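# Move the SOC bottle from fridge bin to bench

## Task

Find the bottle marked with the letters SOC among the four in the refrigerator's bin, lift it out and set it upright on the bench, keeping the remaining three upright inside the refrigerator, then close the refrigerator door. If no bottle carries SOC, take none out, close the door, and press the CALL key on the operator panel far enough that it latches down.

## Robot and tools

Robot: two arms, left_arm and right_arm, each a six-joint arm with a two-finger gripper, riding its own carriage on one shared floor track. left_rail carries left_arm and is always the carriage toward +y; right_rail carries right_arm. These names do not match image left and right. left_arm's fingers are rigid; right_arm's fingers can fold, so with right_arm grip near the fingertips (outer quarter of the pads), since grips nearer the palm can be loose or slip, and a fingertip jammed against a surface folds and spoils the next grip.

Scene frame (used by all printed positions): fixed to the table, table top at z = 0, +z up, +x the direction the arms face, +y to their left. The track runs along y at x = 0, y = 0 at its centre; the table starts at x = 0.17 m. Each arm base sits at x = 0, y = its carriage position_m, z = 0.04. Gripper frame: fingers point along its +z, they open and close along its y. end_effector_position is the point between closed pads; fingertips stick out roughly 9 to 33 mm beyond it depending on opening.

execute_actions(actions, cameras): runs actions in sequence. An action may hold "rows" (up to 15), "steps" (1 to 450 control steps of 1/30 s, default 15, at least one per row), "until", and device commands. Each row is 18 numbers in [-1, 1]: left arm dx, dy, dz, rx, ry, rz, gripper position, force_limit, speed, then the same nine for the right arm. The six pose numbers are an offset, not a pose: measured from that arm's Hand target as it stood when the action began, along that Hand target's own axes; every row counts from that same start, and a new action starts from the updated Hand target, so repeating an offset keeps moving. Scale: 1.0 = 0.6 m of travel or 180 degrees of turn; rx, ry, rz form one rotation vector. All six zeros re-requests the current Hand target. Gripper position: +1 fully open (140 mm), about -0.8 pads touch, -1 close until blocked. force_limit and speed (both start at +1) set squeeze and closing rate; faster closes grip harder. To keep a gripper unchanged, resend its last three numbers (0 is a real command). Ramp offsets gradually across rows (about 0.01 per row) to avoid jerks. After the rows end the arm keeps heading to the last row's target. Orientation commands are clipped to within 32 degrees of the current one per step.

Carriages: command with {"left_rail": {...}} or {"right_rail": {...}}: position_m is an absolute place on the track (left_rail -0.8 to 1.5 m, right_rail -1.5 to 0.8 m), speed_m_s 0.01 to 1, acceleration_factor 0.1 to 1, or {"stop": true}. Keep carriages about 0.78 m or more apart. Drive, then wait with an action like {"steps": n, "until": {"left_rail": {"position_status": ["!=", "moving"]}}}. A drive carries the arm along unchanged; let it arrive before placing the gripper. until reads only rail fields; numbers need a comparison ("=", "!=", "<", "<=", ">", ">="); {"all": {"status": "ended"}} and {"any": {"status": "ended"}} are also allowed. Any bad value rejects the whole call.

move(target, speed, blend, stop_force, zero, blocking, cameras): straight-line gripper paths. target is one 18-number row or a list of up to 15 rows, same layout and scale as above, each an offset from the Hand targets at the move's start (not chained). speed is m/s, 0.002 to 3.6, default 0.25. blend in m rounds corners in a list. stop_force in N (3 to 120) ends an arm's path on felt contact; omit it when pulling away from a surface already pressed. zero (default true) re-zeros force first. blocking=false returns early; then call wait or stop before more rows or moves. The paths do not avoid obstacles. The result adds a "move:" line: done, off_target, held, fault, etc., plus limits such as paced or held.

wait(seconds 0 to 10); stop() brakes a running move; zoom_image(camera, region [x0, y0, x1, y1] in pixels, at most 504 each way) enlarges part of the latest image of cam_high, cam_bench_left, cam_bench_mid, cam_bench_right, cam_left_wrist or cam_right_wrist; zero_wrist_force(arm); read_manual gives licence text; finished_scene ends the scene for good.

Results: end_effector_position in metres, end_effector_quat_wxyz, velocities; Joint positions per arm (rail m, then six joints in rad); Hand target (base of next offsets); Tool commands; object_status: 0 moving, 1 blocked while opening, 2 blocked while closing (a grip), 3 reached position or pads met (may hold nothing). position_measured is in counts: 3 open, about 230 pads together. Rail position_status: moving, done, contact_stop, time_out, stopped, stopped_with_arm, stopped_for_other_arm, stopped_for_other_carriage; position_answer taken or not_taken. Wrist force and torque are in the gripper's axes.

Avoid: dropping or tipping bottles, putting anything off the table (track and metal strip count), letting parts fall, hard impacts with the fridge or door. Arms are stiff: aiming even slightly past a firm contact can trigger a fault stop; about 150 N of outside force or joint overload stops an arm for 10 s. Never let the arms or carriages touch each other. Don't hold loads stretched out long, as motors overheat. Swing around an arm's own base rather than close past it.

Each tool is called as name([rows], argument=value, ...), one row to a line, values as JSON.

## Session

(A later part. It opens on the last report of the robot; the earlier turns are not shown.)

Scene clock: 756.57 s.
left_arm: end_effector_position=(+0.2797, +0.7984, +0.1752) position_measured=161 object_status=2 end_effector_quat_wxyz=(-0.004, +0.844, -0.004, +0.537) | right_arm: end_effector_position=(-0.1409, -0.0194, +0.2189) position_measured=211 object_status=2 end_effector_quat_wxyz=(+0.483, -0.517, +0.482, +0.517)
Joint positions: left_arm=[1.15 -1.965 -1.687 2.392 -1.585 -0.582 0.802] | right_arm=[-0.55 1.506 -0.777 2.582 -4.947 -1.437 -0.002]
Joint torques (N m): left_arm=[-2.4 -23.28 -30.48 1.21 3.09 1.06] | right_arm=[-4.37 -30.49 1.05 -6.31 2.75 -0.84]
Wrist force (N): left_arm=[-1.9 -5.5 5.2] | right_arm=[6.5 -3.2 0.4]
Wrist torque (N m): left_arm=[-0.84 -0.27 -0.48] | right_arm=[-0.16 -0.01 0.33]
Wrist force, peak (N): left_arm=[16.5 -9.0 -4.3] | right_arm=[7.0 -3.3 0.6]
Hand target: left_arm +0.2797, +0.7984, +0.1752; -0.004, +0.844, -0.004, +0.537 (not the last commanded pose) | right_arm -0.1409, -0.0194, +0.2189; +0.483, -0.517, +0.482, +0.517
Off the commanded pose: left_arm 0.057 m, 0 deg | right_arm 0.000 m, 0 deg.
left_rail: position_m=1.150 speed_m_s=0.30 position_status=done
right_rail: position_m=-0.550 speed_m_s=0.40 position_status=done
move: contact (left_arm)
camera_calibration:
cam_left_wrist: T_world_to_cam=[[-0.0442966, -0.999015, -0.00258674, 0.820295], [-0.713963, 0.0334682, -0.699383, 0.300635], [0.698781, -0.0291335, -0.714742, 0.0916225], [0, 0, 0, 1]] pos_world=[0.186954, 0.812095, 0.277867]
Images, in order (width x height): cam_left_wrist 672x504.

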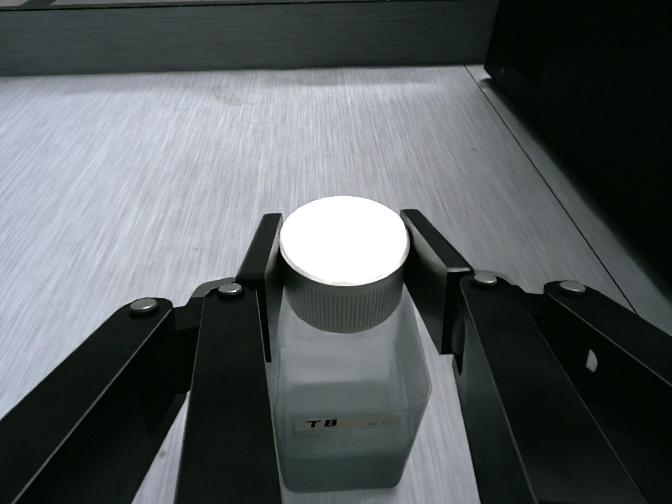

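move(target=[-0.0038,0,0.0018,0,0,0,-0.98,0.2,-0.6,0,0,0,0,0,0,-1,0.6,-0.2], speed=0.02)

move([
  [0,0,0,0,0,0,-0.03,0.2,-0.9,0,0,0,0,0,0,-1,0.6,-0.2],
  [0.02,0,-0.12,0,0,0,-0.03,0.2,-0.9,0,0,0,0,0,0,-1,0.6,-0.2],
  [0.25,0,-0.2,0,0,0,-0.03,0.2,-0.9,0,0,0,0,0,0,-1,0.6,-0.2],
], speed=[0.05,0.08,0.2], blend=[0,0.01,0], cameras=["cam_left_wrist"])

Scene clock: 763.57 s.
left_arm: end_effector_position=(+0.2798, +0.7984, +0.1728) position_measured=161 object_status=2 end_effector_quat_wxyz=(-0.004, +0.844, -0.004, +0.537) | right_arm: end_effector_position=(-0.1409, -0.0194, +0.2189) position_measured=211 object_status=2 end_effector_quat_wxyz=(+0.483, -0.517, +0.482, +0.517)
Joint positions: left_arm=[1.15 -1.965 -1.681 2.396 -1.594 -0.582 0.802] | right_arm=[-0.55 1.506 -0.777 2.582 -4.947 -1.437 -0.002]
Joint torques (N m): left_arm=[2.3 1.46 -3.04 -5.46 -1.2 -0.47] | right_arm=[-3.54 -30.81 0.88 -6.21 2.55 -0.99]
Wrist force (N): left_arm=[18.3 -9.8 -5.5] | right_arm=[6.7 -3.3 0.5]
Wrist torque (N m): left_arm=[-0.83 -0.83 -0.48] | right_arm=[-0.19 0.00 0.33]
Wrist force, peak (N): left_arm=[18.6 -9.8 -5.8] | right_arm=[7.2 -3.2 0.6]
Hand target: left_arm +0.2798, +0.7984, +0.1727; -0.004, +0.844, -0.004, +0.537 | right_arm -0.1409, -0.0194, +0.2189; +0.483, -0.517, +0.482, +0.517
Off the commanded pose: left_arm 0.000 m, 0 deg | right_arm 0.000 m, 0 deg.
left_rail: position_m=1.150 speed_m_s=0.30 position_status=done
right_rail: position_m=-0.550 speed_m_s=0.40 position_status=done
move: done

Scene clock: 766.70 s.
left_arm: end_effector_position=(+0.2345, +0.7964, +0.3592) position_measured=132 object_status=3 end_effector_quat_wxyz=(-0.004, +0.844, -0.004, +0.537) | right_arm: end_effector_position=(-0.1409, -0.0194, +0.2189) position_measured=211 object_status=2 end_effector_quat_wxyz=(+0.483, -0.517, +0.482, +0.517)
Joint positions: left_arm=[1.15 -2.086 -1.872 1.987 -0.871 -0.664 0.651] | right_arm=[-0.55 1.506 -0.777 2.582 -4.947 -1.437 -0.002]
Joint torques (N m): left_arm=[-7.57 -18.88 -33.68 1.49 0.33 -1.07] | right_arm=[-3.47 -31.45 1.21 -6.22 2.57 -1.02]
Wrist force (N): left_arm=[1.6 -5.5 3.7] | right_arm=[6.6 -3.2 0.6]
Wrist torque (N m): left_arm=[-0.86 -0.27 -0.37] | right_arm=[-0.15 -0.01 0.33]
Wrist force, peak (N): left_arm=[18.8 -10.0 -5.8] | right_arm=[7.0 -3.4 0.6]
Hand target: left_arm +0.2345, +0.7964, +0.3593; -0.004, +0.844, -0.004, +0.537 | right_arm -0.1409, -0.0194, +0.2189; +0.483, -0.517, +0.482, +0.517
Off the commanded pose: left_arm 0.000 m, 0 deg | right_arm 0.000 m, 0 deg.
left_rail: position_m=1.150 speed_m_s=0.30 position_status=done
right_rail: position_m=-0.550 speed_m_s=0.40 position_status=done
move: done
camera_calibration:
cam_left_wrist: T_world_to_cam=[[-0.0443002, -0.999015, -0.00258368, 0.81677], [-0.714062, 0.0334728, -0.699282, 0.39708], [0.69868, -0.0291334, -0.714841, 0.254722], [0, 0, 0, 1]] pos_world=[0.141754, 0.810095, 0.461867]
Images, in order (width x height): cam_left_wrist 672x504.

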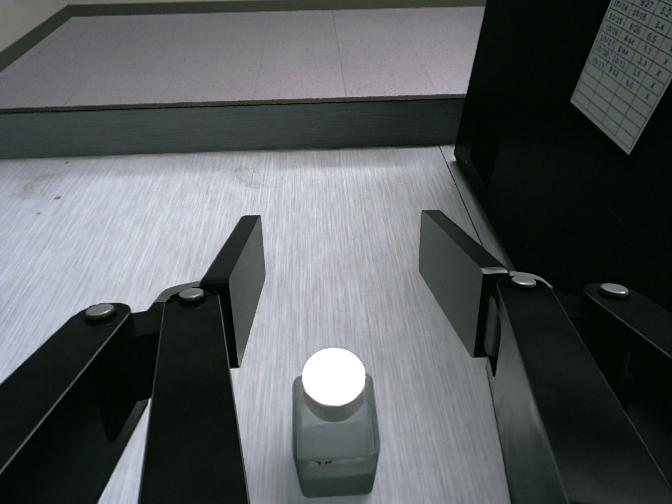

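move(target=[-0.118,0.211,-0.413,0,-0.06,0,-0.03,0.2,0,0,0,0,0,0,0,-1,0.6,-0.2], speed=0.3)

execute_actions([
  {"left_rail":{"position_m":0.8,"speed_m_s":0.6},"steps":150,"until":{"all":{"status":"ended"}}},
], cameras=["cam_left_wrist"])

zoom_image(camera="cam_left_wrist", region=[150, 50, 450, 350])

Scene clock: 775.23 s.
left_arm: end_effector_position=(-0.0202, +0.6700, +0.3986) position_measured=132 object_status=3 end_effector_quat_wxyz=(-0.004, +0.890, -0.004, +0.455) | right_arm: end_effector_position=(-0.1409, -0.0194, +0.2189) position_measured=211 object_status=2 end_effector_quat_wxyz=(+0.483, -0.517, +0.482, +0.517)
Joint positions: left_arm=[1.15 -2.329 -1.396 1.323 -0.734 -0.945 0.562] | right_arm=[-0.55 1.506 -0.777 2.582 -4.947 -1.437 -0.002]
Joint torques (N m): left_arm=[-7.97 -20.72 -32.63 1.78 0.03 -1.11] | right_arm=[-2.94 -31.1 1.77 -6.22 2.52 -1.07]
Wrist force (N): left_arm=[1.8 -5.4 3.5] | right_arm=[6.4 -3.2 0.6]
Wrist torque (N m): left_arm=[-0.91 -0.29 -0.35] | right_arm=[-0.14 0.00 0.33]
Wrist force, peak (N): left_arm=[2.0 -6.4 5.3] | right_arm=[7.2 -3.2 0.6]
Hand target: left_arm -0.0202, +0.6699, +0.3987; -0.004, +0.890, -0.003, +0.455 | right_arm -0.1409, -0.0194, +0.2189; +0.483, -0.517, +0.482, +0.517
Off the commanded pose: left_arm 0.000 m, 0 deg | right_arm 0.000 m, 0 deg.
left_rail: position_m=1.150 speed_m_s=0.30 position_status=done
right_rail: position_m=-0.550 speed_m_s=0.40 position_status=done
move: done

Scene clock: 777.47 s.
left_arm: end_effector_position=(-0.0203, +0.3199, +0.3987) position_measured=132 object_status=3 end_effector_quat_wxyz=(-0.004, +0.890, -0.003, +0.455) | right_arm: end_effector_position=(-0.1409, -0.0194, +0.2189) position_measured=211 object_status=2 end_effector_quat_wxyz=(+0.483, -0.517, +0.482, +0.517)
Joint positions: left_arm=[0.8 -2.329 -1.396 1.323 -0.733 -0.945 0.562] | right_arm=[-0.55 1.506 -0.777 2.582 -4.947 -1.437 -0.002]
Joint torques (N m): left_arm=[-3.74 -31.02 -30.12 0.6 1.32 -1.06] | right_arm=[-3.16 -30.81 1.87 -6.23 2.59 -1.14]
Wrist force (N): left_arm=[1.6 -5.5 3.5] | right_arm=[6.9 -3.2 0.5]
Wrist torque (N m): left_arm=[-0.93 -0.24 -0.35] | right_arm=[-0.15 -0.02 0.33]
Wrist force, peak (N): left_arm=[2.0 -6.1 3.3] | right_arm=[7.2 -3.4 0.5]
Hand target: left_arm -0.0202, +0.3199, +0.3987; -0.004, +0.890, -0.003, +0.455 | right_arm -0.1409, -0.0194, +0.2189; +0.483, -0.517, +0.482, +0.517
Tool commands: left_gripper/position=-0.03 left_gripper/force_limit=+0.2 left_gripper/speed=+0.0 right_gripper/position=-1.0 right_gripper/force_limit=+0.6 right_gripper/speed=-0.2
Off the commanded pose: left_arm 0.000 m, 0 deg | right_arm 0.000 m, 0 deg.
left_rail: position_m=0.800 speed_m_s=0.60 position_status=done
right_rail: position_m=-0.550 speed_m_s=0.40 position_status=done
camera_calibration:
cam_left_wrist: T_world_to_cam=[[-0.0418878, -0.999109, 0.00514125, 0.326589], [-0.832476, 0.0320554, -0.553132, 0.198476], [0.552475, -0.0274495, -0.833078, 0.490628], [0, 0, 0, 1]] pos_world=[-0.0921532, 0.333403, 0.516836]
Images, in order (width x height): cam_left_wrist 672x504.

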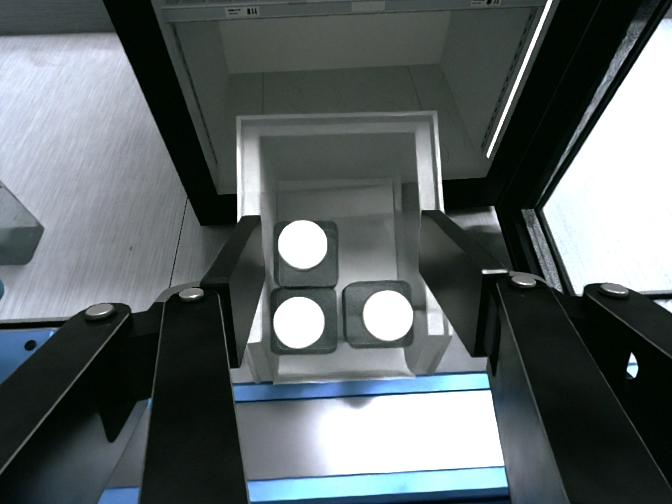

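Scaled by 1.680 from the camera's 672x504 image, which has a finer 960x720 frame.

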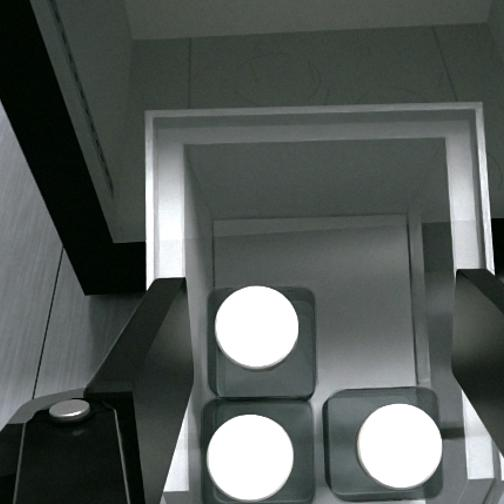

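move([
  [-0.22,0.093,0.19,0,0,0,-0.17,-0.2,0,0,0,0,0,0,0,-1,0.6,-0.2],
], speed=0.15, cameras=["cam_left_wrist"])

zoom_image(camera="cam_left_wrist", region=[150, 0, 550, 330])

Scene clock: 797.03 s.
left_arm: end_effector_position=(-0.0052, +0.2661, +0.2244) position_measured=150 object_status=3 end_effector_quat_wxyz=(-0.004, +0.890, -0.003, +0.455) | right_arm: end_effector_position=(-0.1409, -0.0194, +0.2189) position_measured=211 object_status=2 end_effector_quat_wxyz=(+0.483, -0.517, +0.482, +0.517)
Joint positions: left_arm=[0.8 -2.245 -1.248 1.595 -1.201 -0.889 0.64] | right_arm=[-0.55 1.506 -0.777 2.582 -4.947 -1.437 -0.002]
Joint torques (N m): left_arm=[5.27 -25 -9.73 -3.81 2.59 1.23] | right_arm=[-2.18 -30.99 2.17 -6.28 2.3 -1.27]
Wrist force (N): left_arm=[1.7 -5.2 3.5] | right_arm=[6.2 -3.5 0.9]
Wrist torque (N m): left_arm=[-0.89 -0.26 -0.45] | right_arm=[-0.19 0.00 0.33]
Wrist force, peak (N): left_arm=[2.8 -5.8 2.9] | right_arm=[7.1 -3.3 0.7]
Hand target: left_arm -0.0052, +0.2660, +0.2243; -0.004, +0.890, -0.003, +0.455 | right_arm -0.1409, -0.0194, +0.2189; +0.483, -0.517, +0.482, +0.517
Off the commanded pose: left_arm 0.000 m, 0 deg | right_arm 0.000 m, 0 deg.
left_rail: position_m=0.800 speed_m_s=0.60 position_status=done
right_rail: position_m=-0.550 speed_m_s=0.40 position_status=done
move: done
camera_calibration:
cam_left_wrist: T_world_to_cam=[[-0.0418852, -0.999109, 0.00513778, 0.274262], [-0.832431, 0.0320529, -0.553201, 0.116363], [0.552544, -0.0274478, -0.833032, 0.335729], [0, 0, 0, 1]] pos_world=[-0.0771529, 0.279503, 0.342636]
Images, in order (width x height): cam_left_wrist 672x504.

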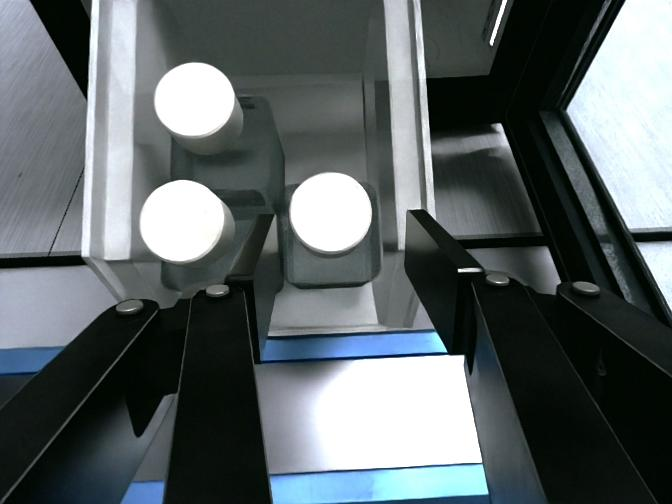

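Scaled by 1.260 from the camera's 672x504 image, which has a finer 960x720 frame.

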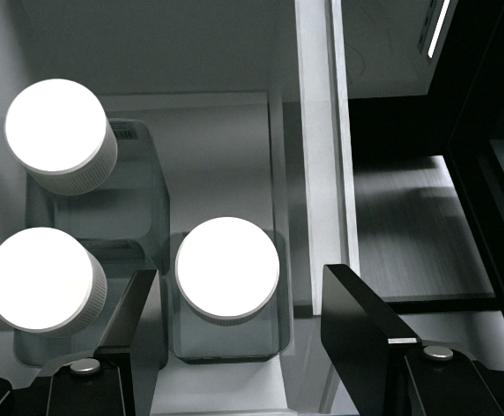

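move([
  [-0.013,-0.003,0,0,0,0,-0.19,-0.2,0,0,0,0,0,0,0,-1,0.6,-0.2],
  [-0.013,-0.003,0.175,0,0,0,-0.19,-0.2,0,0,0,0,0,0,0,-1,0.6,-0.2],
], speed=0.06, stop_force=9)

execute_actions([
  {"rows":[[0,0,0,0,0,0,-1,-0.1,-0.6,0,0,0,0,0,0,-1,0.6,-0.2]],"steps":45},
], cameras=["cam_left_wrist"])

Scene clock: 805.27 s.
left_arm: end_effector_position=(+0.0753, +0.2684, +0.1565) position_measured=153 object_status=3 end_effector_quat_wxyz=(-0.004, +0.890, -0.003, +0.455) | right_arm: end_effector_position=(-0.1409, -0.0194, +0.2189) position_measured=211 object_status=2 end_effector_quat_wxyz=(+0.483, -0.517, +0.482, +0.517)
Joint positions: left_arm=[0.8 -2.131 -1.252 1.811 -1.491 -0.817 0.758] | right_arm=[-0.55 1.506 -0.777 2.582 -4.947 -1.437 -0.002]
Joint torques (N m): left_arm=[5.28 -23.28 -7.36 -4.13 2.77 1.35] | right_arm=[-2.64 -31.09 1.87 -6.2 2.28 -1.27]
Wrist force (N): left_arm=[1.6 -5.0 3.5] | right_arm=[6.2 -3.3 0.9]
Wrist torque (N m): left_arm=[-0.83 -0.24 -0.42] | right_arm=[-0.15 0.01 0.33]
Wrist force, peak (N): left_arm=[1.6 -5.4 3.9] | right_arm=[7.1 -3.3 0.7]
Hand target: left_arm +0.0753, +0.2684, +0.1565; -0.004, +0.890, -0.003, +0.455 | right_arm -0.1409, -0.0194, +0.2189; +0.483, -0.517, +0.482, +0.517
Off the commanded pose: left_arm 0.000 m, 0 deg | right_arm 0.000 m, 0 deg.
left_rail: position_m=0.800 speed_m_s=0.60 position_status=done
right_rail: position_m=-0.550 speed_m_s=0.40 position_status=done
move: done

Scene clock: 806.97 s.
left_arm: end_effector_position=(+0.0753, +0.2684, +0.1565) position_measured=160 object_status=2 end_effector_quat_wxyz=(-0.004, +0.890, -0.003, +0.455) | right_arm: end_effector_position=(-0.1409, -0.0194, +0.2189) position_measured=211 object_status=2 end_effector_quat_wxyz=(+0.483, -0.517, +0.482, +0.517)
Joint positions: left_arm=[0.8 -2.131 -1.252 1.811 -1.491 -0.817 0.758] | right_arm=[-0.55 1.506 -0.777 2.582 -4.947 -1.437 -0.002]
Joint torques (N m): left_arm=[4.9 -23.44 -8.72 0.18 0.23 1.39] | right_arm=[-1.59 -31.69 2.06 -6.15 2.27 -1.39]
Wrist force (N): left_arm=[3.3 -4.1 -0.5] | right_arm=[6.3 -3.2 0.7]
Wrist torque (N m): left_arm=[-1.26 -0.32 -0.61] | right_arm=[-0.15 0.02 0.33]
Wrist force, peak (N): left_arm=[1.4 -5.3 3.8] | right_arm=[7.3 -3.1 0.4]
Hand target: left_arm +0.0753, +0.2684, +0.1565; -0.004, +0.890, -0.003, +0.455 | right_arm -0.1409, -0.0194, +0.2189; +0.483, -0.517, +0.482, +0.517
Off the commanded pose: left_arm 0.000 m, 0 deg | right_arm 0.000 m, 0 deg.
left_rail: position_m=0.800 speed_m_s=0.60 position_status=done
right_rail: position_m=-0.550 speed_m_s=0.40 position_status=done
camera_calibration:
cam_left_wrist: T_world_to_cam=[[-0.0418836, -0.999109, 0.00514413, 0.280379], [-0.832477, 0.0320503, -0.553132, 0.145716], [0.552475, -0.0274495, -0.833078, 0.234765], [0, 0, 0, 1]] pos_world=[0.00334682, 0.281903, 0.274736]
Images, in order (width x height): cam_left_wrist 672x504.

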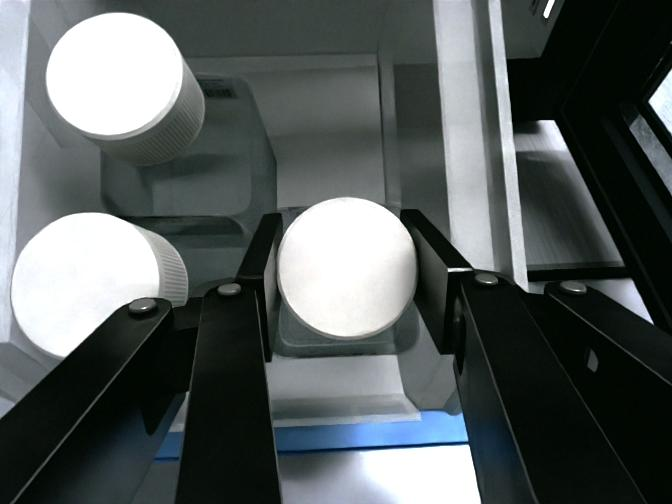

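execute_actions([
  {"rows":[[0,0,0,0,0,0,-0.98,0.2,-0.6,0,0,0,0,0,0,-1,0.6,-0.2]],"steps":20},
])

move([
  [0.067,0,-0.192,0,0,0,-0.98,0.2,-0.6,0,0,0,0,0,0,-1,0.6,-0.2],
  [0.25,0,-0.365,0,0,0,-0.98,0.2,-0.6,0,0,0,0,0,0,-1,0.6,-0.2],
], speed=[0.07,0.12], blend=[0.02,0], cameras=["cam_left_wrist"])

Scene clock: 813.43 s.
left_arm: end_effector_position=(+0.0753, +0.2684, +0.1565) position_measured=160 object_status=2 end_effector_quat_wxyz=(-0.004, +0.890, -0.003, +0.455) | right_arm: end_effector_position=(-0.1409, -0.0194, +0.2189) position_measured=211 object_status=2 end_effector_quat_wxyz=(+0.483, -0.517, +0.482, +0.517)
Joint positions: left_arm=[0.8 -2.131 -1.252 1.811 -1.491 -0.817 0.758] | right_arm=[-0.55 1.506 -0.777 2.582 -4.947 -1.437 -0.002]
Joint torques (N m): left_arm=[5.1 -26.49 -12.19 0.08 0.16 1.26] | right_arm=[-1.2 -31.02 2.19 -6.15 2.22 -1.53]
Wrist force (N): left_arm=[4.3 -4.2 -1.5] | right_arm=[6.5 -3.4 0.8]
Wrist torque (N m): left_arm=[-1.29 -0.40 -0.64] | right_arm=[-0.20 0.00 0.33]
Wrist force, peak (N): left_arm=[4.4 -4.2 -1.7] | right_arm=[7.2 -3.4 0.5]
Hand target: left_arm +0.0753, +0.2684, +0.1565; -0.004, +0.890, -0.003, +0.455 | right_arm -0.1409, -0.0194, +0.2189; +0.483, -0.517, +0.482, +0.517
Off the commanded pose: left_arm 0.000 m, 0 deg | right_arm 0.000 m, 0 deg.
left_rail: position_m=0.800 speed_m_s=0.60 position_status=done
right_rail: position_m=-0.550 speed_m_s=0.40 position_status=done

Scene clock: 817.13 s.
left_arm: end_effector_position=(-0.0144, +0.2658, +0.4062) position_measured=160 object_status=2 end_effector_quat_wxyz=(-0.004, +0.890, -0.004, +0.455) | right_arm: end_effector_position=(-0.1409, -0.0194, +0.2189) position_measured=211 object_status=2 end_effector_quat_wxyz=(+0.483, -0.517, +0.482, +0.517)
Joint positions: left_arm=[0.8 -2.257 -1.287 1.175 -0.735 -0.897 0.628] | right_arm=[-0.55 1.506 -0.777 2.582 -4.947 -1.437 -0.002]
Joint torques (N m): left_arm=[-8.51 -25.48 -34.78 2.17 0.75 -1.07] | right_arm=[-1.67 -30.89 2.01 -6.09 2.18 -1.52]
Wrist force (N): left_arm=[-1.9 -5.3 5.7] | right_arm=[6.4 -3.3 0.6]
Wrist torque (N m): left_arm=[-0.90 -0.32 -0.34] | right_arm=[-0.18 0.00 0.33]
Wrist force, peak (N): left_arm=[-2.5 -5.4 6.8] | right_arm=[7.2 -3.2 0.5]
Hand target: left_arm -0.0144, +0.2658, +0.4063; -0.004, +0.890, -0.003, +0.455 | right_arm -0.1409, -0.0194, +0.2189; +0.483, -0.517, +0.482, +0.517
Off the commanded pose: left_arm 0.000 m, 0 deg | right_arm 0.000 m, 0 deg.
left_rail: position_m=0.800 speed_m_s=0.60 position_status=done
right_rail: position_m=-0.550 speed_m_s=0.40 position_status=done
move: done
camera_calibration:
cam_left_wrist: T_world_to_cam=[[-0.0420221, -0.999103, 0.0051707, 0.272712], [-0.832471, 0.0321509, -0.553136, 0.209218], [0.552473, -0.0275484, -0.833075, 0.492296], [0, 0, 0, 1]] pos_world=[-0.0863524, 0.279303, 0.524436]
Images, in order (width x height): cam_left_wrist 672x504.

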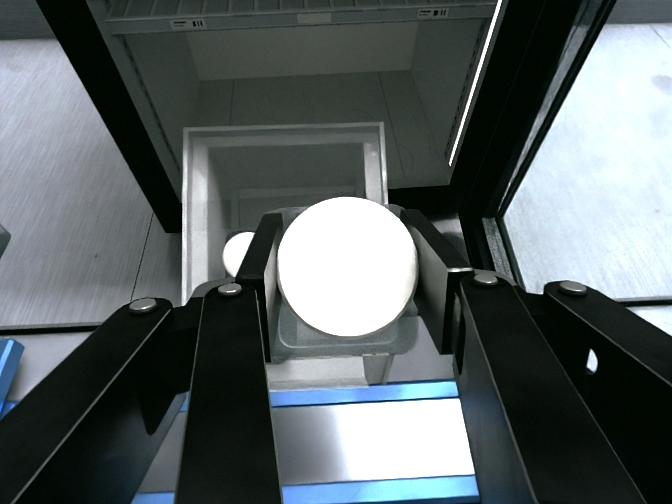

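execute_actions([
  {"left_rail":{"position_m":1.25,"speed_m_s":0.4},"steps":150,"until":{"all":{"status":"ended"}}},
])

move([
  [0.114,-0.307,0.46,0,-0.1,0,-0.98,0.2,-0.6,0,0,0,0,0,0,-1,0.6,-0.2],
  [0.03,-0.373,0.685,0,-0.187,0,-0.98,0.2,-0.6,0,0,0,0,0,0,-1,0.6,-0.2],
], speed=[0.25,0.15], blend=[0.03,0], cameras=["cam_left_wrist","cam_bench_left"])

Scene clock: 828.77 s.
left_arm: end_effector_position=(-0.0144, +0.7158, +0.4063) position_measured=160 object_status=2 end_effector_quat_wxyz=(-0.004, +0.890, -0.003, +0.455) | right_arm: end_effector_position=(-0.1409, -0.0194, +0.2189) position_measured=211 object_status=2 end_effector_quat_wxyz=(+0.483, -0.517, +0.482, +0.517)
Joint positions: left_arm=[1.25 -2.257 -1.287 1.175 -0.735 -0.897 0.628] | right_arm=[-0.55 1.506 -0.777 2.582 -4.947 -1.437 -0.002]
Joint torques (N m): left_arm=[-5.85 -31.07 -28.19 -0.06 2.02 -0.93] | right_arm=[-0.9 -31.24 2.07 -6.06 2.17 -1.64]
Wrist force (N): left_arm=[-1.9 -5.1 5.3] | right_arm=[6.1 -3.4 0.7]
Wrist torque (N m): left_arm=[-0.87 -0.32 -0.34] | right_arm=[-0.20 0.01 0.33]
Wrist force, peak (N): left_arm=[-2.1 -6.0 5.8] | right_arm=[7.1 -3.3 0.6]
Hand target: left_arm -0.0144, +0.7158, +0.4063; -0.004, +0.890, -0.003, +0.455 | right_arm -0.1409, -0.0194, +0.2189; +0.483, -0.517, +0.482, +0.517
Tool commands: left_gripper/position=-0.98 left_gripper/force_limit=+0.2 left_gripper/speed=-0.6 right_gripper/position=-1.0 right_gripper/force_limit=+0.6 right_gripper/speed=-0.2
Off the commanded pose: left_arm 0.000 m, 0 deg | right_arm 0.000 m, 0 deg.
left_rail: position_m=1.250 speed_m_s=0.40 position_status=done
right_rail: position_m=-0.550 speed_m_s=0.40 position_status=done

Scene clock: 831.90 s.
left_arm: end_effector_position=(+0.3298, +0.9414, +0.1828) position_measured=160 object_status=2 end_effector_quat_wxyz=(-0.005, +0.984, -0.002, +0.178) | right_arm: end_effector_position=(-0.1409, -0.0194, +0.2189) position_measured=211 object_status=2 end_effector_quat_wxyz=(+0.483, -0.517, +0.482, +0.517)
Joint positions: left_arm=[1.25 -1.311 -1.819 2.208 -2.046 -1.223 1.85] | right_arm=[-0.55 1.506 -0.777 2.582 -4.947 -1.437 -0.002]
Joint torques (N m): left_arm=[4.98 -2.11 -23.92 -6.69 0.16 1.45] | right_arm=[-0.11 -31.02 2.61 -5.93 2.13 -1.76]
Wrist force (N): left_arm=[-0.1 -5.4 5.8] | right_arm=[6.3 -3.2 0.6]
Wrist torque (N m): left_arm=[-1.08 -0.12 -0.22] | right_arm=[-0.15 -0.01 0.33]
Wrist force, peak (N): left_arm=[0.5 -5.6 7.1] | right_arm=[7.1 -3.3 0.5]
Hand target: left_arm +0.3298, +0.9414, +0.1828; -0.005, +0.984, -0.002, +0.178 | right_arm -0.1409, -0.0194, +0.2189; +0.483, -0.517, +0.482, +0.517
Off the commanded pose: left_arm 0.000 m, 0 deg | right_arm 0.000 m, 0 deg.
left_rail: position_m=1.250 speed_m_s=0.40 position_status=done
right_rail: position_m=-0.550 speed_m_s=0.40 position_status=done
move: done
camera_calibration:
cam_left_wrist: T_world_to_cam=[[-0.0261846, -0.999361, 0.0243419, 0.954873], [-0.999656, 0.0262122, 0.000815289, 0.309888], [-0.00145282, -0.0243122, -0.999703, 0.344744], [0, 0, 0, 1]] pos_world=[0.335285, 0.954521, 0.321145]
Images, in order (width x height): cam_bench_left 672x504, cam_left_wrist 672x504.

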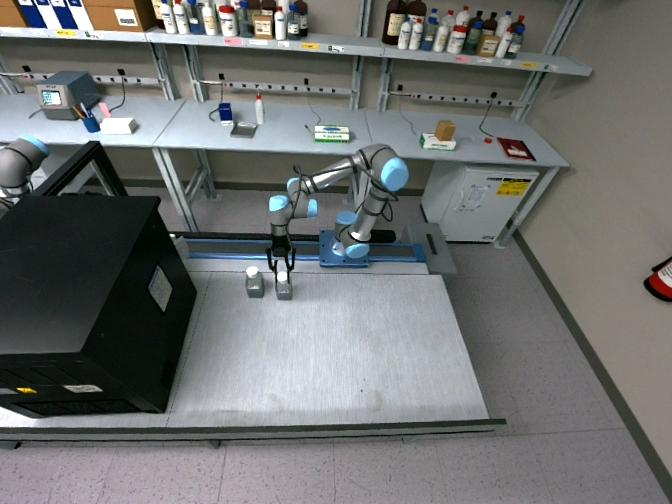

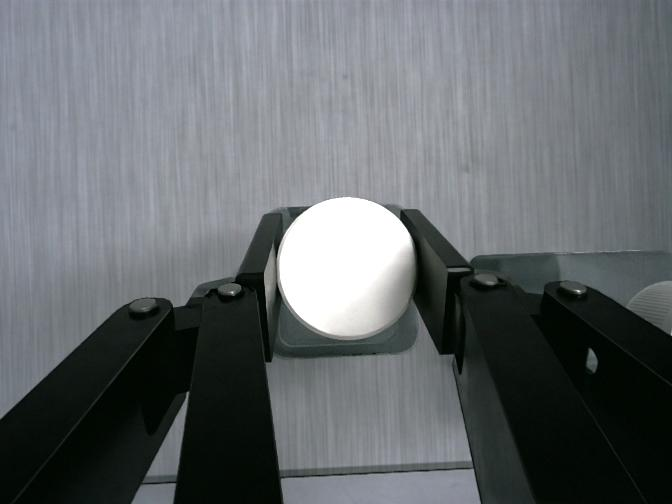

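move(target=[-0.035,0,0.094,0,0,0,-0.98,0.2,-0.6,0,0,0,0,0,0,-1,0.6,-0.2], speed=0.02, stop_force=4)

move([
  [-0.001,0,0.003,0,0,0,-0.98,0.2,-0.6,0,0,0,0,0,0,-1,0.6,-0.2],
  [-0.001,0,0.003,0,0,0,-0.03,0.2,-0.9,0,0,0,0,0,0,-1,0.6,-0.2],
  [0,0,-0.15,0,0,0,-0.03,0.2,-0.9,0,0,0,0,0,0,-1,0.6,-0.2],
  [0,0,-0.35,0,0.1,0,-0.03,0.2,-0.9,0,0,0,0,0,0,-1,0.6,-0.2],
], speed=[0.02,0.05,0.1,0.2], blend=[0,0,0.01,0], cameras=["cam_left_wrist"])

Scene clock: 839.67 s.
left_arm: end_effector_position=(+0.3298, +0.9415, +0.1755) position_measured=160 object_status=2 end_effector_quat_wxyz=(-0.005, +0.984, -0.002, +0.178) | right_arm: end_effector_position=(-0.1409, -0.0194, +0.2189) position_measured=211 object_status=2 end_effector_quat_wxyz=(+0.483, -0.517, +0.482, +0.517)
Joint positions: left_arm=[1.25 -1.311 -1.81 2.222 -2.069 -1.223 1.85] | right_arm=[-0.55 1.506 -0.777 2.582 -4.947 -1.437 -0.002]
Joint torques (N m): left_arm=[-1.62 -23.63 -35.25 -1.34 1.75 0.23] | right_arm=[0.21 -30.96 2.52 -5.94 2.16 -1.73]
Wrist force (N): left_arm=[0.1 -5.4 5.7] | right_arm=[6.2 -3.2 0.8]
Wrist torque (N m): left_arm=[-1.10 -0.15 -0.21] | right_arm=[-0.15 0.01 0.33]
Wrist force, peak (N): left_arm=[9.0 -10.9 -24.2] | right_arm=[7.1 -3.2 0.5]
Hand target: left_arm +0.3298, +0.9415, +0.1755; -0.005, +0.984, -0.002, +0.178 (not the last commanded pose) | right_arm -0.1409, -0.0194, +0.2189; +0.483, -0.517, +0.482, +0.517
Off the commanded pose: left_arm 0.053 m, 0 deg | right_arm 0.000 m, 0 deg.
left_rail: position_m=1.250 speed_m_s=0.40 position_status=done
right_rail: position_m=-0.550 speed_m_s=0.40 position_status=done
move: contact (left_arm)

Scene clock: 843.67 s.
left_arm: end_effector_position=(+0.2563, +0.9394, +0.3721) position_measured=132 object_status=3 end_effector_quat_wxyz=(-0.005, +0.944, -0.003, +0.330) | right_arm: end_effector_position=(-0.1409, -0.0194, +0.2189) position_measured=211 object_status=2 end_effector_quat_wxyz=(+0.483, -0.517, +0.482, +0.517)
Joint positions: left_arm=[1.25 -1.804 -2.051 1.91 -1.239 -0.922 1.279] | right_arm=[-0.55 1.506 -0.777 2.582 -4.947 -1.437 -0.002]
Joint torques (N m): left_arm=[-7.61 7.57 -34.59 -0.07 2.89 -1.26] | right_arm=[-0.39 -30.75 1.98 -5.83 2.11 -1.78]
Wrist force (N): left_arm=[2.0 -4.5 2.9] | right_arm=[6.8 -3.2 0.5]
Wrist torque (N m): left_arm=[-0.85 -0.34 -0.25] | right_arm=[-0.17 -0.02 0.33]
Wrist force, peak (N): left_arm=[24.0 -19.9 -69.1] | right_arm=[7.2 -3.1 0.4]
Hand target: left_arm +0.2563, +0.9394, +0.3721; -0.005, +0.944, -0.003, +0.330 | right_arm -0.1409, -0.0194, +0.2189; +0.483, -0.517, +0.482, +0.517
Off the commanded pose: left_arm 0.000 m, 0 deg | right_arm 0.000 m, 0 deg.
left_rail: position_m=1.250 speed_m_s=0.40 position_status=done
right_rail: position_m=-0.550 speed_m_s=0.40 position_status=done
move: done
camera_calibration:
cam_left_wrist: T_world_to_cam=[[-0.036089, -0.999231, 0.0153198, 0.952038], [-0.95102, 0.0296301, -0.307707, 0.335434], [0.307017, -0.0256743, -0.951358, 0.438023], [0, 0, 0, 1]] pos_world=[0.218882, 0.952613, 0.505347]
Images, in order (width x height): cam_left_wrist 672x504.

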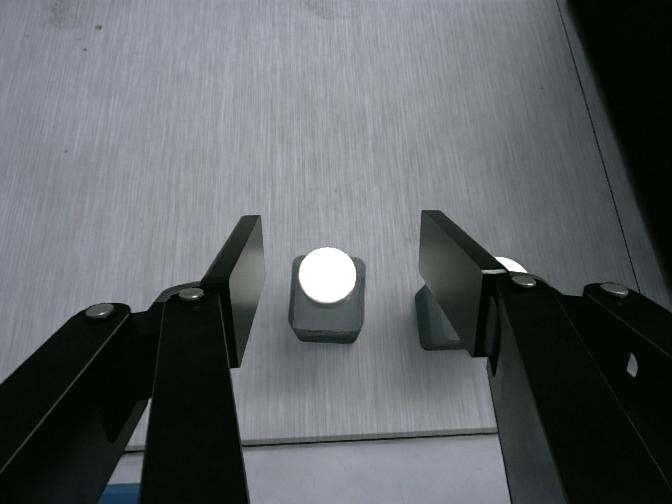

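move(target=[-0.33,0.283,-0.324,0,0.087,0,-0.17,-0.2,0,0,0,0,0,0,0,-1,0.6,-0.2], speed=0.35)

execute_actions([
  {"left_rail":{"position_m":0.83,"speed_m_s":0.6},"steps":150,"until":{"all":{"status":"ended"}}},
], cameras=["cam_left_wrist"])

Scene clock: 852.33 s.
left_arm: end_effector_position=(-0.0200, +0.7699, +0.3991) position_measured=150 object_status=3 end_effector_quat_wxyz=(-0.004, +0.890, -0.004, +0.455) | right_arm: end_effector_position=(-0.1409, -0.0194, +0.2189) position_measured=211 object_status=2 end_effector_quat_wxyz=(+0.483, -0.517, +0.482, +0.517)
Joint positions: left_arm=[1.25 -2.329 -1.397 1.322 -0.733 -0.945 0.562] | right_arm=[-0.55 1.506 -0.777 2.582 -4.947 -1.437 -0.002]
Joint torques (N m): left_arm=[-7.98 -18.43 -32.15 1.87 -0.01 -1.09] | right_arm=[-0.28 -30.74 2.49 -5.76 1.94 -1.92]
Wrist force (N): left_arm=[2.0 -5.2 3.6] | right_arm=[6.4 -3.4 0.8]
Wrist torque (N m): left_arm=[-0.87 -0.33 -0.35] | right_arm=[-0.20 0.00 0.33]
Wrist force, peak (N): left_arm=[3.5 -5.8 3.9] | right_arm=[7.1 -3.2 0.5]
Hand target: left_arm -0.0201, +0.7699, +0.3991; -0.004, +0.890, -0.003, +0.455 | right_arm -0.1409, -0.0194, +0.2189; +0.483, -0.517, +0.482, +0.517
Off the commanded pose: left_arm 0.000 m, 0 deg | right_arm 0.000 m, 0 deg.
left_rail: position_m=1.250 speed_m_s=0.40 position_status=done
right_rail: position_m=-0.550 speed_m_s=0.40 position_status=done
move: done

Scene clock: 854.73 s.
left_arm: end_effector_position=(-0.0201, +0.3499, +0.3991) position_measured=150 object_status=3 end_effector_quat_wxyz=(-0.004, +0.890, -0.003, +0.455) | right_arm: end_effector_position=(-0.1409, -0.0194, +0.2189) position_measured=211 object_status=2 end_effector_quat_wxyz=(+0.483, -0.517, +0.482, +0.517)
Joint positions: left_arm=[0.83 -2.329 -1.396 1.322 -0.732 -0.945 0.562] | right_arm=[-0.55 1.506 -0.777 2.582 -4.947 -1.437 -0.002]
Joint torques (N m): left_arm=[-0.77 -31.72 -29.46 0.57 1.53 -1.04] | right_arm=[1 -31.19 2.22 -5.68 2 -2.02]
Wrist force (N): left_arm=[2.0 -5.0 3.2] | right_arm=[6.3 -3.3 0.7]
Wrist torque (N m): left_arm=[-0.82 -0.32 -0.35] | right_arm=[-0.18 0.02 0.33]
Wrist force, peak (N): left_arm=[2.1 -6.0 3.3] | right_arm=[7.1 -3.3 0.5]
Hand target: left_arm -0.0201, +0.3499, +0.3991; -0.004, +0.890, -0.003, +0.455 | right_arm -0.1409, -0.0194, +0.2189; +0.483, -0.517, +0.482, +0.517
Tool commands: left_gripper/position=-0.17 left_gripper/force_limit=-0.2 left_gripper/speed=+0.0 right_gripper/position=-1.0 right_gripper/force_limit=+0.6 right_gripper/speed=-0.2
Off the commanded pose: left_arm 0.000 m, 0 deg | right_arm 0.000 m, 0 deg.
left_rail: position_m=0.830 speed_m_s=0.60 position_status=done
right_rail: position_m=-0.550 speed_m_s=0.40 position_status=done
camera_calibration:
cam_left_wrist: T_world_to_cam=[[-0.0418878, -0.999109, 0.00514125, 0.356564], [-0.832476, 0.0320554, -0.553132, 0.197874], [0.552475, -0.0274495, -0.833078, 0.491813], [0, 0, 0, 1]] pos_world=[-0.0920532, 0.363403, 0.517336]
Images, in order (width x height): cam_left_wrist 672x504.

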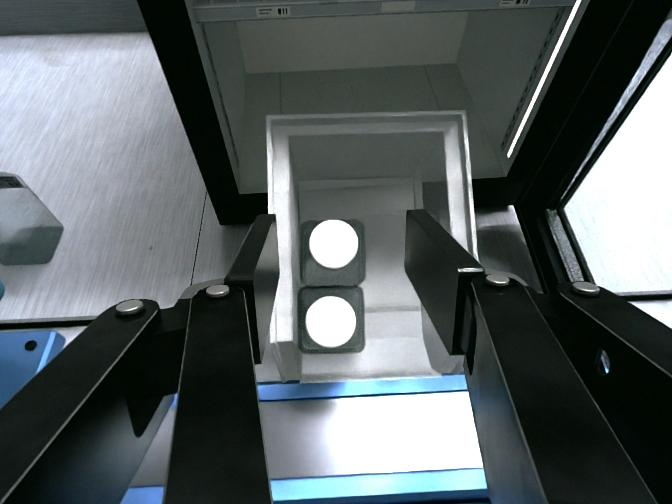

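move(target=[-0.23,0.0065,0.211,0,0,0,-0.19,-0.2,0,0,0,0,0,0,0,-1,0.6,-0.2], speed=0.2, cameras=["cam_left_wrist"])

zoom_image(camera="cam_left_wrist", region=[220, 0, 520, 330])

Scene clock: 865.37 s.
left_arm: end_effector_position=(+0.0017, +0.3480, +0.2132) position_measured=153 object_status=3 end_effector_quat_wxyz=(-0.004, +0.890, -0.003, +0.455) | right_arm: end_effector_position=(-0.1409, -0.0194, +0.2189) position_measured=211 object_status=2 end_effector_quat_wxyz=(+0.483, -0.517, +0.482, +0.517)
Joint positions: left_arm=[0.83 -2.296 -1.348 1.751 -1.228 -0.923 0.592] | right_arm=[-0.55 1.506 -0.777 2.582 -4.947 -1.437 -0.002]
Joint torques (N m): left_arm=[5.08 -20.67 -8.54 -3.39 2.51 1.33] | right_arm=[1.34 -30.91 2.46 -5.6 1.86 -2.12]
Wrist force (N): left_arm=[1.8 -5.0 3.5] | right_arm=[6.9 -3.2 0.5]
Wrist torque (N m): left_arm=[-0.83 -0.28 -0.45] | right_arm=[-0.18 -0.02 0.33]
Wrist force, peak (N): left_arm=[2.1 -5.4 3.7] | right_arm=[7.1 -3.3 0.5]
Hand target: left_arm +0.0018, +0.3480, +0.2131; -0.004, +0.890, -0.003, +0.455 | right_arm -0.1409, -0.0194, +0.2189; +0.483, -0.517, +0.482, +0.517
Off the commanded pose: left_arm 0.000 m, 0 deg | right_arm 0.000 m, 0 deg.
left_rail: position_m=0.830 speed_m_s=0.60 position_status=done
right_rail: position_m=-0.550 speed_m_s=0.40 position_status=done
move: done
camera_calibration:
cam_left_wrist: T_world_to_cam=[[-0.0418291, -0.999112, 0.00505517, 0.356573], [-0.832433, 0.0320519, -0.553198, 0.113366], [0.552545, -0.0273479, -0.833034, 0.324747], [0, 0, 0, 1]] pos_world=[-0.0701532, 0.361504, 0.331437]
Images, in order (width x height): cam_left_wrist 672x504.

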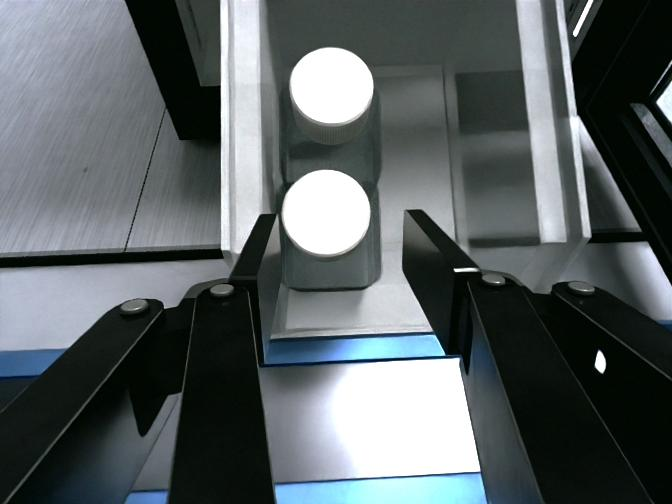

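Scaled by 1.527 from the camera's 672x504 image, which has a finer 960x720 frame.

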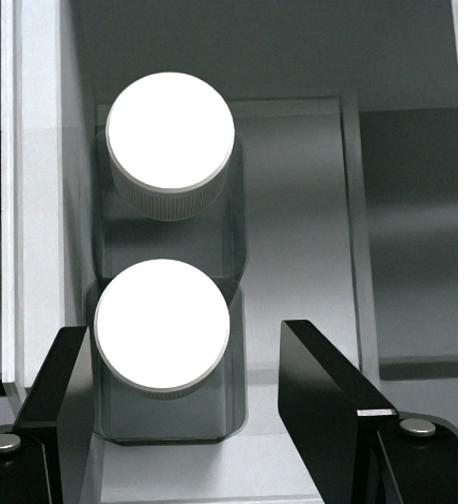

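move([
  [-0.006,-0.003,0,0,0,0,-0.15,-0.2,0,0,0,0,0,0,0,-1,0.6,-0.2],
  [-0.006,-0.003,0.15,0,0,0,-0.15,-0.2,0,0,0,0,0,0,0,-1,0.6,-0.2],
], speed=0.05, stop_force=9)

execute_actions([
  {"rows":[[0,0,0,0,0,0,-1,-0.1,-0.6,0,0,0,0,0,0,-1,0.6,-0.2]],"steps":45},
], cameras=["cam_left_wrist"])

Scene clock: 874.80 s.
left_arm: end_effector_position=(+0.0726, +0.3503, +0.1575) position_measured=148 object_status=3 end_effector_quat_wxyz=(-0.004, +0.890, -0.003, +0.455) | right_arm: end_effector_position=(-0.1409, -0.0194, +0.2189) position_measured=211 object_status=2 end_effector_quat_wxyz=(+0.483, -0.517, +0.482, +0.517)
Joint positions: left_arm=[0.83 -2.191 -1.356 1.937 -1.47 -0.854 0.695] | right_arm=[-0.55 1.506 -0.777 2.582 -4.947 -1.437 -0.002]
Joint torques (N m): left_arm=[5.06 -17.82 -7.21 -4.03 2.74 1.31] | right_arm=[0.85 -30.72 2.43 -5.48 1.81 -2.07]
Wrist force (N): left_arm=[2.0 -5.1 3.4] | right_arm=[6.1 -3.3 0.7]
Wrist torque (N m): left_arm=[-0.74 -0.29 -0.43] | right_arm=[-0.17 0.02 0.33]
Wrist force, peak (N): left_arm=[2.0 -5.5 3.4] | right_arm=[7.1 -3.3 0.5]
Hand target: left_arm +0.0726, +0.3503, +0.1575; -0.004, +0.890, -0.003, +0.455 | right_arm -0.1409, -0.0194, +0.2189; +0.483, -0.517, +0.482, +0.517
Off the commanded pose: left_arm 0.000 m, 0 deg | right_arm 0.000 m, 0 deg.
left_rail: position_m=0.830 speed_m_s=0.60 position_status=done
right_rail: position_m=-0.550 speed_m_s=0.40 position_status=done
move: done

Scene clock: 876.50 s.
left_arm: end_effector_position=(+0.0726, +0.3503, +0.1575) position_measured=159 object_status=2 end_effector_quat_wxyz=(-0.004, +0.890, -0.003, +0.455) | right_arm: end_effector_position=(-0.1409, -0.0194, +0.2189) position_measured=211 object_status=2 end_effector_quat_wxyz=(+0.483, -0.517, +0.482, +0.517)
Joint positions: left_arm=[0.83 -2.191 -1.356 1.937 -1.47 -0.854 0.695] | right_arm=[-0.55 1.506 -0.777 2.582 -4.947 -1.437 -0.002]
Joint torques (N m): left_arm=[5.1 -18.26 -6.66 0.23 0.08 1.3] | right_arm=[1.16 -30.86 1.98 -5.61 1.91 -2.13]
Wrist force (N): left_arm=[3.7 -3.6 -0.3] | right_arm=[6.3 -3.4 0.5]
Wrist torque (N m): left_arm=[-1.14 -0.36 -0.61] | right_arm=[-0.19 0.01 0.33]
Wrist force, peak (N): left_arm=[2.0 -5.5 3.3] | right_arm=[7.1 -3.4 0.5]
Hand target: left_arm +0.0726, +0.3503, +0.1575; -0.004, +0.890, -0.003, +0.455 | right_arm -0.1409, -0.0194, +0.2189; +0.483, -0.517, +0.482, +0.517
Off the commanded pose: left_arm 0.000 m, 0 deg | right_arm 0.000 m, 0 deg.
left_rail: position_m=0.830 speed_m_s=0.60 position_status=done
right_rail: position_m=-0.550 speed_m_s=0.40 position_status=done
camera_calibration:
cam_left_wrist: T_world_to_cam=[[-0.0418835, -0.999109, 0.00514423, 0.362088], [-0.832477, 0.0320501, -0.553132, 0.141397], [0.552475, -0.0274495, -0.833078, 0.239338], [0, 0, 0, 1]] pos_world=[0.000646816, 0.363803, 0.275736]
Images, in order (width x height): cam_left_wrist 672x504.

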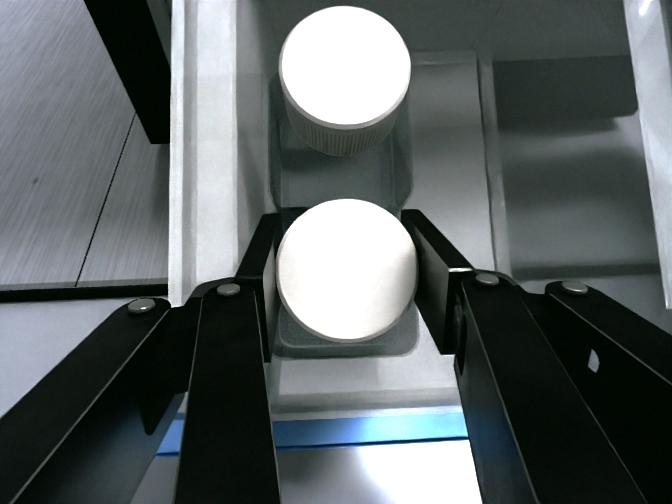

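execute_actions([
  {"rows":[[0,0,0,0,0,0,-0.98,0.2,-0.6,0,0,0,0,0,0,-1,0.6,-0.2]],"steps":20},
])

move([
  [0.067,0,-0.192,0,0,0,-0.98,0.2,-0.6,0,0,0,0,0,0,-1,0.6,-0.2],
  [0.25,0,-0.365,0,0,0,-0.98,0.2,-0.6,0,0,0,0,0,0,-1,0.6,-0.2],
], speed=[0.07,0.12], blend=[0.02,0], cameras=["cam_left_wrist"])

Scene clock: 881.07 s.
left_arm: end_effector_position=(+0.0726, +0.3503, +0.1575) position_measured=160 object_status=2 end_effector_quat_wxyz=(-0.004, +0.890, -0.003, +0.455) | right_arm: end_effector_position=(-0.1409, -0.0194, +0.2189) position_measured=211 object_status=2 end_effector_quat_wxyz=(+0.483, -0.517, +0.482, +0.517)
Joint positions: left_arm=[0.83 -2.191 -1.356 1.937 -1.47 -0.854 0.695] | right_arm=[-0.55 1.506 -0.777 2.582 -4.947 -1.437 -0.002]
Joint torques (N m): left_arm=[5.41 -17.33 -6.73 0.34 -0.1 1.34] | right_arm=[1.88 -30.55 1.98 -5.41 1.69 -2.1]
Wrist force (N): left_arm=[5.4 -2.8 -1.8] | right_arm=[6.4 -3.4 0.7]
Wrist torque (N m): left_arm=[-1.23 -0.48 -0.70] | right_arm=[-0.18 0.02 0.33]
Wrist force, peak (N): left_arm=[5.4 -2.9 -2.2] | right_arm=[7.2 -3.3 0.5]
Hand target: left_arm +0.0726, +0.3503, +0.1575; -0.004, +0.890, -0.003, +0.455 | right_arm -0.1409, -0.0194, +0.2189; +0.483, -0.517, +0.482, +0.517
Off the commanded pose: left_arm 0.000 m, 0 deg | right_arm 0.000 m, 0 deg.
left_rail: position_m=0.830 speed_m_s=0.60 position_status=done
right_rail: position_m=-0.550 speed_m_s=0.40 position_status=done

Scene clock: 884.77 s.
left_arm: end_effector_position=(-0.0171, +0.3477, +0.4072) position_measured=160 object_status=2 end_effector_quat_wxyz=(-0.004, +0.890, -0.003, +0.455) | right_arm: end_effector_position=(-0.1409, -0.0194, +0.2189) position_measured=211 object_status=2 end_effector_quat_wxyz=(+0.483, -0.517, +0.482, +0.517)
Joint positions: left_arm=[0.83 -2.322 -1.394 1.299 -0.716 -0.941 0.569] | right_arm=[-0.55 1.506 -0.777 2.582 -4.947 -1.437 -0.002]
Joint torques (N m): left_arm=[-8.01 -20.65 -33.51 2.22 0.47 -1.16] | right_arm=[1.69 -30.74 2.11 -5.5 1.8 -2.04]
Wrist force (N): left_arm=[-1.6 -5.0 5.5] | right_arm=[6.2 -3.4 0.7]
Wrist torque (N m): left_arm=[-0.83 -0.35 -0.35] | right_arm=[-0.20 0.02 0.33]
Wrist force, peak (N): left_arm=[-2.6 -4.6 6.1] | right_arm=[7.1 -3.2 0.5]
Hand target: left_arm -0.0171, +0.3477, +0.4073; -0.004, +0.890, -0.003, +0.455 | right_arm -0.1409, -0.0194, +0.2189; +0.483, -0.517, +0.482, +0.517
Off the commanded pose: left_arm 0.000 m, 0 deg | right_arm 0.000 m, 0 deg.
left_rail: position_m=0.830 speed_m_s=0.60 position_status=done
right_rail: position_m=-0.550 speed_m_s=0.40 position_status=done
move: done
camera_calibration:
cam_left_wrist: T_world_to_cam=[[-0.0418835, -0.999109, 0.00514423, 0.354449], [-0.832477, 0.0320501, -0.553132, 0.204924], [0.552475, -0.0274495, -0.833078, 0.496843], [0, 0, 0, 1]] pos_world=[-0.0890532, 0.361203, 0.525436]
Images, in order (width x height): cam_left_wrist 672x504.

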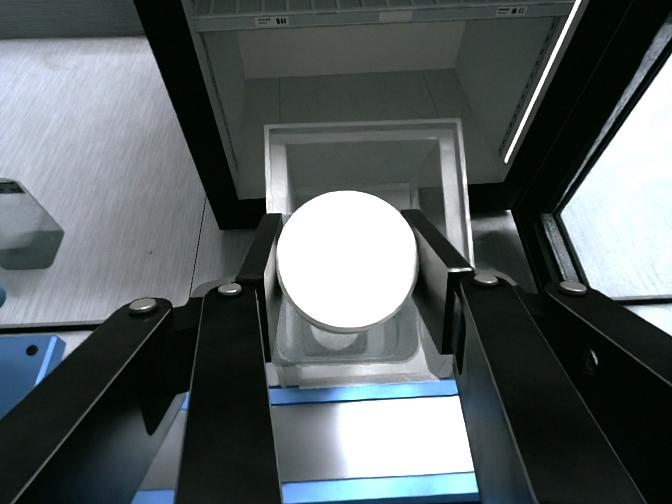

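execute_actions([
  {"left_rail":{"position_m":1.40,"speed_m_s":0.4},"steps":150,"until":{"all":{"status":"ended"}}},
])

move([
  [0.114,-0.307,0.46,0,-0.1,0,-0.98,0.2,-0.6,0,0,0,0,0,0,-1,0.6,-0.2],
  [0.03,-0.373,0.685,0,-0.187,0,-0.98,0.2,-0.6,0,0,0,0,0,0,-1,0.6,-0.2],
], speed=[0.25,0.15], blend=[0.03,0])

move(target=[-0.035,0,0.094,0,0,0,-0.98,0.2,-0.6,0,0,0,0,0,0,-1,0.6,-0.2], speed=0.015, stop_force=4)

move([
  [0,0,0,0,0,0,-0.03,0.2,-0.9,0,0,0,0,0,0,-1,0.6,-0.2],
  [0,0,-0.15,0,0,0,-0.03,0.2,-0.9,0,0,0,0,0,0,-1,0.6,-0.2],
  [0,0,-0.35,0,0.1,0,-0.03,0.2,-0.9,0,0,0,0,0,0,-1,0.6,-0.2],
], speed=[0.05,0.1,0.2], blend=[0,0.01,0], cameras=["cam_left_wrist","cam_bench_left"])

Scene clock: 895.73 s.
left_arm: end_effector_position=(-0.0171, +0.9177, +0.4073) position_measured=160 object_status=2 end_effector_quat_wxyz=(-0.004, +0.890, -0.003, +0.455) | right_arm: end_effector_position=(-0.1409, -0.0194, +0.2189) position_measured=211 object_status=2 end_effector_quat_wxyz=(+0.483, -0.517, +0.482, +0.517)
Joint positions: left_arm=[1.4 -2.322 -1.394 1.299 -0.715 -0.941 0.568] | right_arm=[-0.55 1.506 -0.777 2.582 -4.947 -1.437 -0.002]
Joint torques (N m): left_arm=[-6.68 -37.34 -28.1 1.01 1.76 -0.96] | right_arm=[2.49 -30.7 2.2 -5.47 1.62 -1.75]
Wrist force (N): left_arm=[-1.7 -5.1 5.5] | right_arm=[5.8 -3.6 0.5]
Wrist torque (N m): left_arm=[-0.86 -0.33 -0.35] | right_arm=[-0.22 0.04 0.33]
Wrist force, peak (N): left_arm=[-1.5 -5.7 5.7] | right_arm=[6.9 -3.4 0.5]
Hand target: left_arm -0.0171, +0.9177, +0.4073; -0.004, +0.890, -0.003, +0.455 | right_arm -0.1409, -0.0194, +0.2189; +0.483, -0.517, +0.482, +0.517
Tool commands: left_gripper/position=-0.98 left_gripper/force_limit=+0.2 left_gripper/speed=-0.6 right_gripper/position=-1.0 right_gripper/force_limit=+0.6 right_gripper/speed=-0.2
Off the commanded pose: left_arm 0.000 m, 0 deg | right_arm 0.000 m, 0 deg.
left_rail: position_m=1.400 speed_m_s=0.40 position_status=done
right_rail: position_m=-0.550 speed_m_s=0.40 position_status=done

Scene clock: 898.90 s.
left_arm: end_effector_position=(+0.3271, +1.1433, +0.1838) position_measured=160 object_status=2 end_effector_quat_wxyz=(-0.005, +0.984, -0.002, +0.178) | right_arm: end_effector_position=(-0.1409, -0.0194, +0.2189) position_measured=211 object_status=2 end_effector_quat_wxyz=(+0.483, -0.517, +0.482, +0.517)
Joint positions: left_arm=[1.4 -1.277 -1.948 2.292 -2.013 -1.226 1.886] | right_arm=[-0.55 1.506 -0.777 2.582 -4.947 -1.437 -0.002]
Joint torques (N m): left_arm=[4.22 1.88 -36.77 -6.69 0.03 1.29] | right_arm=[2.21 -31.41 2.24 -5.56 1.56 -1.84]
Wrist force (N): left_arm=[0.2 -5.1 5.7] | right_arm=[6.6 -3.3 0.4]
Wrist torque (N m): left_arm=[-1.04 -0.15 -0.23] | right_arm=[-0.19 0.01 0.33]
Wrist force, peak (N): left_arm=[0.2 -5.4 6.9] | right_arm=[7.0 -3.3 0.5]
Hand target: left_arm +0.3271, +1.1433, +0.1838; -0.005, +0.984, -0.002, +0.178 | right_arm -0.1409, -0.0194, +0.2189; +0.483, -0.517, +0.482, +0.517
Off the commanded pose: left_arm 0.000 m, 0 deg | right_arm 0.000 m, 0 deg.
left_rail: position_m=1.400 speed_m_s=0.40 position_status=done
right_rail: position_m=-0.550 speed_m_s=0.40 position_status=done
move: done

Scene clock: 900.73 s.
left_arm: end_effector_position=(+0.3271, +1.1434, +0.1754) position_measured=160 object_status=2 end_effector_quat_wxyz=(-0.005, +0.984, -0.002, +0.178) | right_arm: end_effector_position=(-0.1409, -0.0194, +0.2189) position_measured=211 object_status=2 end_effector_quat_wxyz=(+0.483, -0.517, +0.482, +0.517)
Joint positions: left_arm=[1.4 -1.276 -1.939 2.309 -2.04 -1.226 1.887] | right_arm=[-0.55 1.506 -0.777 2.582 -4.947 -1.437 -0.002]
Joint torques (N m): left_arm=[-5.71 -18.17 -36.02 -1.26 1.63 0] | right_arm=[2.74 -30.42 1.71 -5.65 1.47 -1.71]
Wrist force (N): left_arm=[0.2 -5.3 5.8] | right_arm=[6.4 -3.4 0.5]
Wrist torque (N m): left_arm=[-1.07 -0.16 -0.22] | right_arm=[-0.18 -0.02 0.34]
Wrist force, peak (N): left_arm=[8.5 -9.8 -14.0] | right_arm=[6.9 -3.3 0.6]
Hand target: left_arm +0.3271, +1.1434, +0.1754; -0.005, +0.984, -0.002, +0.178 (not the last commanded pose) | right_arm -0.1409, -0.0194, +0.2189; +0.483, -0.517, +0.482, +0.517
Off the commanded pose: left_arm 0.052 m, 0 deg | right_arm 0.000 m, 0 deg.
left_rail: position_m=1.400 speed_m_s=0.40 position_status=done
right_rail: position_m=-0.550 speed_m_s=0.40 position_status=done
move: contact (left_arm)

Scene clock: 904.07 s.
left_arm: end_effector_position=(+0.2536, +1.1413, +0.3721) position_measured=132 object_status=3 end_effector_quat_wxyz=(-0.005, +0.944, -0.003, +0.330) | right_arm: end_effector_position=(-0.1409, -0.0194, +0.2189) position_measured=211 object_status=2 end_effector_quat_wxyz=(+0.483, -0.517, +0.482, +0.517)
Joint positions: left_arm=[1.4 -1.866 -2.189 1.957 -1.103 -0.936 1.204] | right_arm=[-0.55 1.506 -0.777 2.582 -4.947 -1.437 -0.002]
Joint torques (N m): left_arm=[-7.52 13.2 -34.34 0.15 2.77 -1.2] | right_arm=[2.78 -30.59 2.03 -5.54 1.48 -1.7]
Wrist force (N): left_arm=[1.8 -4.7 2.7] | right_arm=[6.0 -3.4 0.6]
Wrist torque (N m): left_arm=[-0.88 -0.32 -0.24] | right_arm=[-0.19 0.00 0.33]
Wrist force, peak (N): left_arm=[0.2 -5.0 5.9] | right_arm=[6.9 -3.3 0.4]
Hand target: left_arm +0.2535, +1.1413, +0.3721; -0.005, +0.944, -0.003, +0.330 | right_arm -0.1409, -0.0194, +0.2189; +0.483, -0.517, +0.482, +0.517
Off the commanded pose: left_arm 0.000 m, 0 deg | right_arm 0.000 m, 0 deg.
left_rail: position_m=1.400 speed_m_s=0.40 position_status=done
right_rail: position_m=-0.550 speed_m_s=0.40 position_status=done
move: done
camera_calibration:
cam_left_wrist: T_world_to_cam=[[-0.0360559, -0.999234, 0.0152255, 1.15383], [-0.951021, 0.0296276, -0.307704, 0.326883], [0.307018, -0.0255744, -0.95136, 0.443924], [0, 0, 0, 1]] pos_world=[0.216182, 1.15461, 0.505347]
Images, in order (width x height): cam_bench_left 672x504, cam_left_wrist 672x504.

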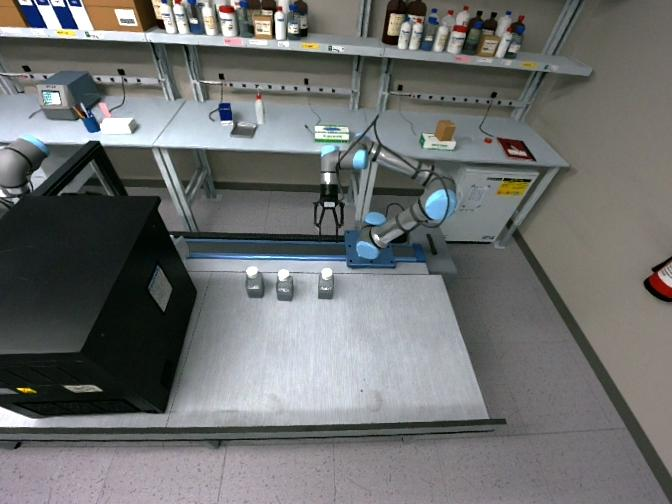

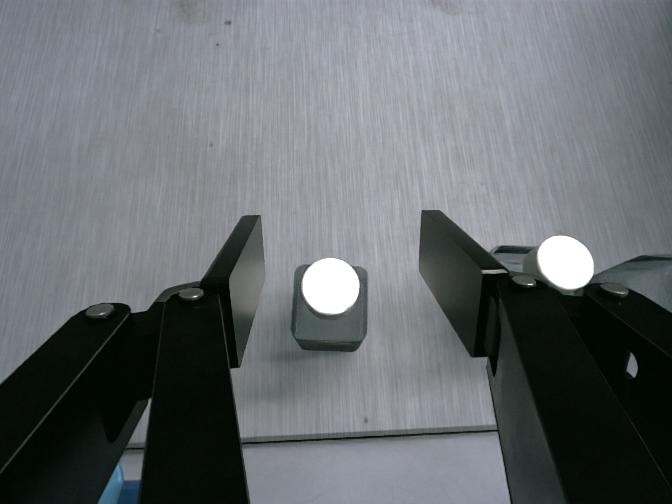

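zoom_image(camera="cam_bench_left", region=[225, 250, 355, 315])

Scaled by 3.877 from the camera's 672x504 image, which has a finer 960x720 frame.

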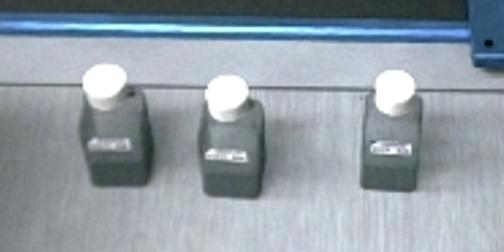

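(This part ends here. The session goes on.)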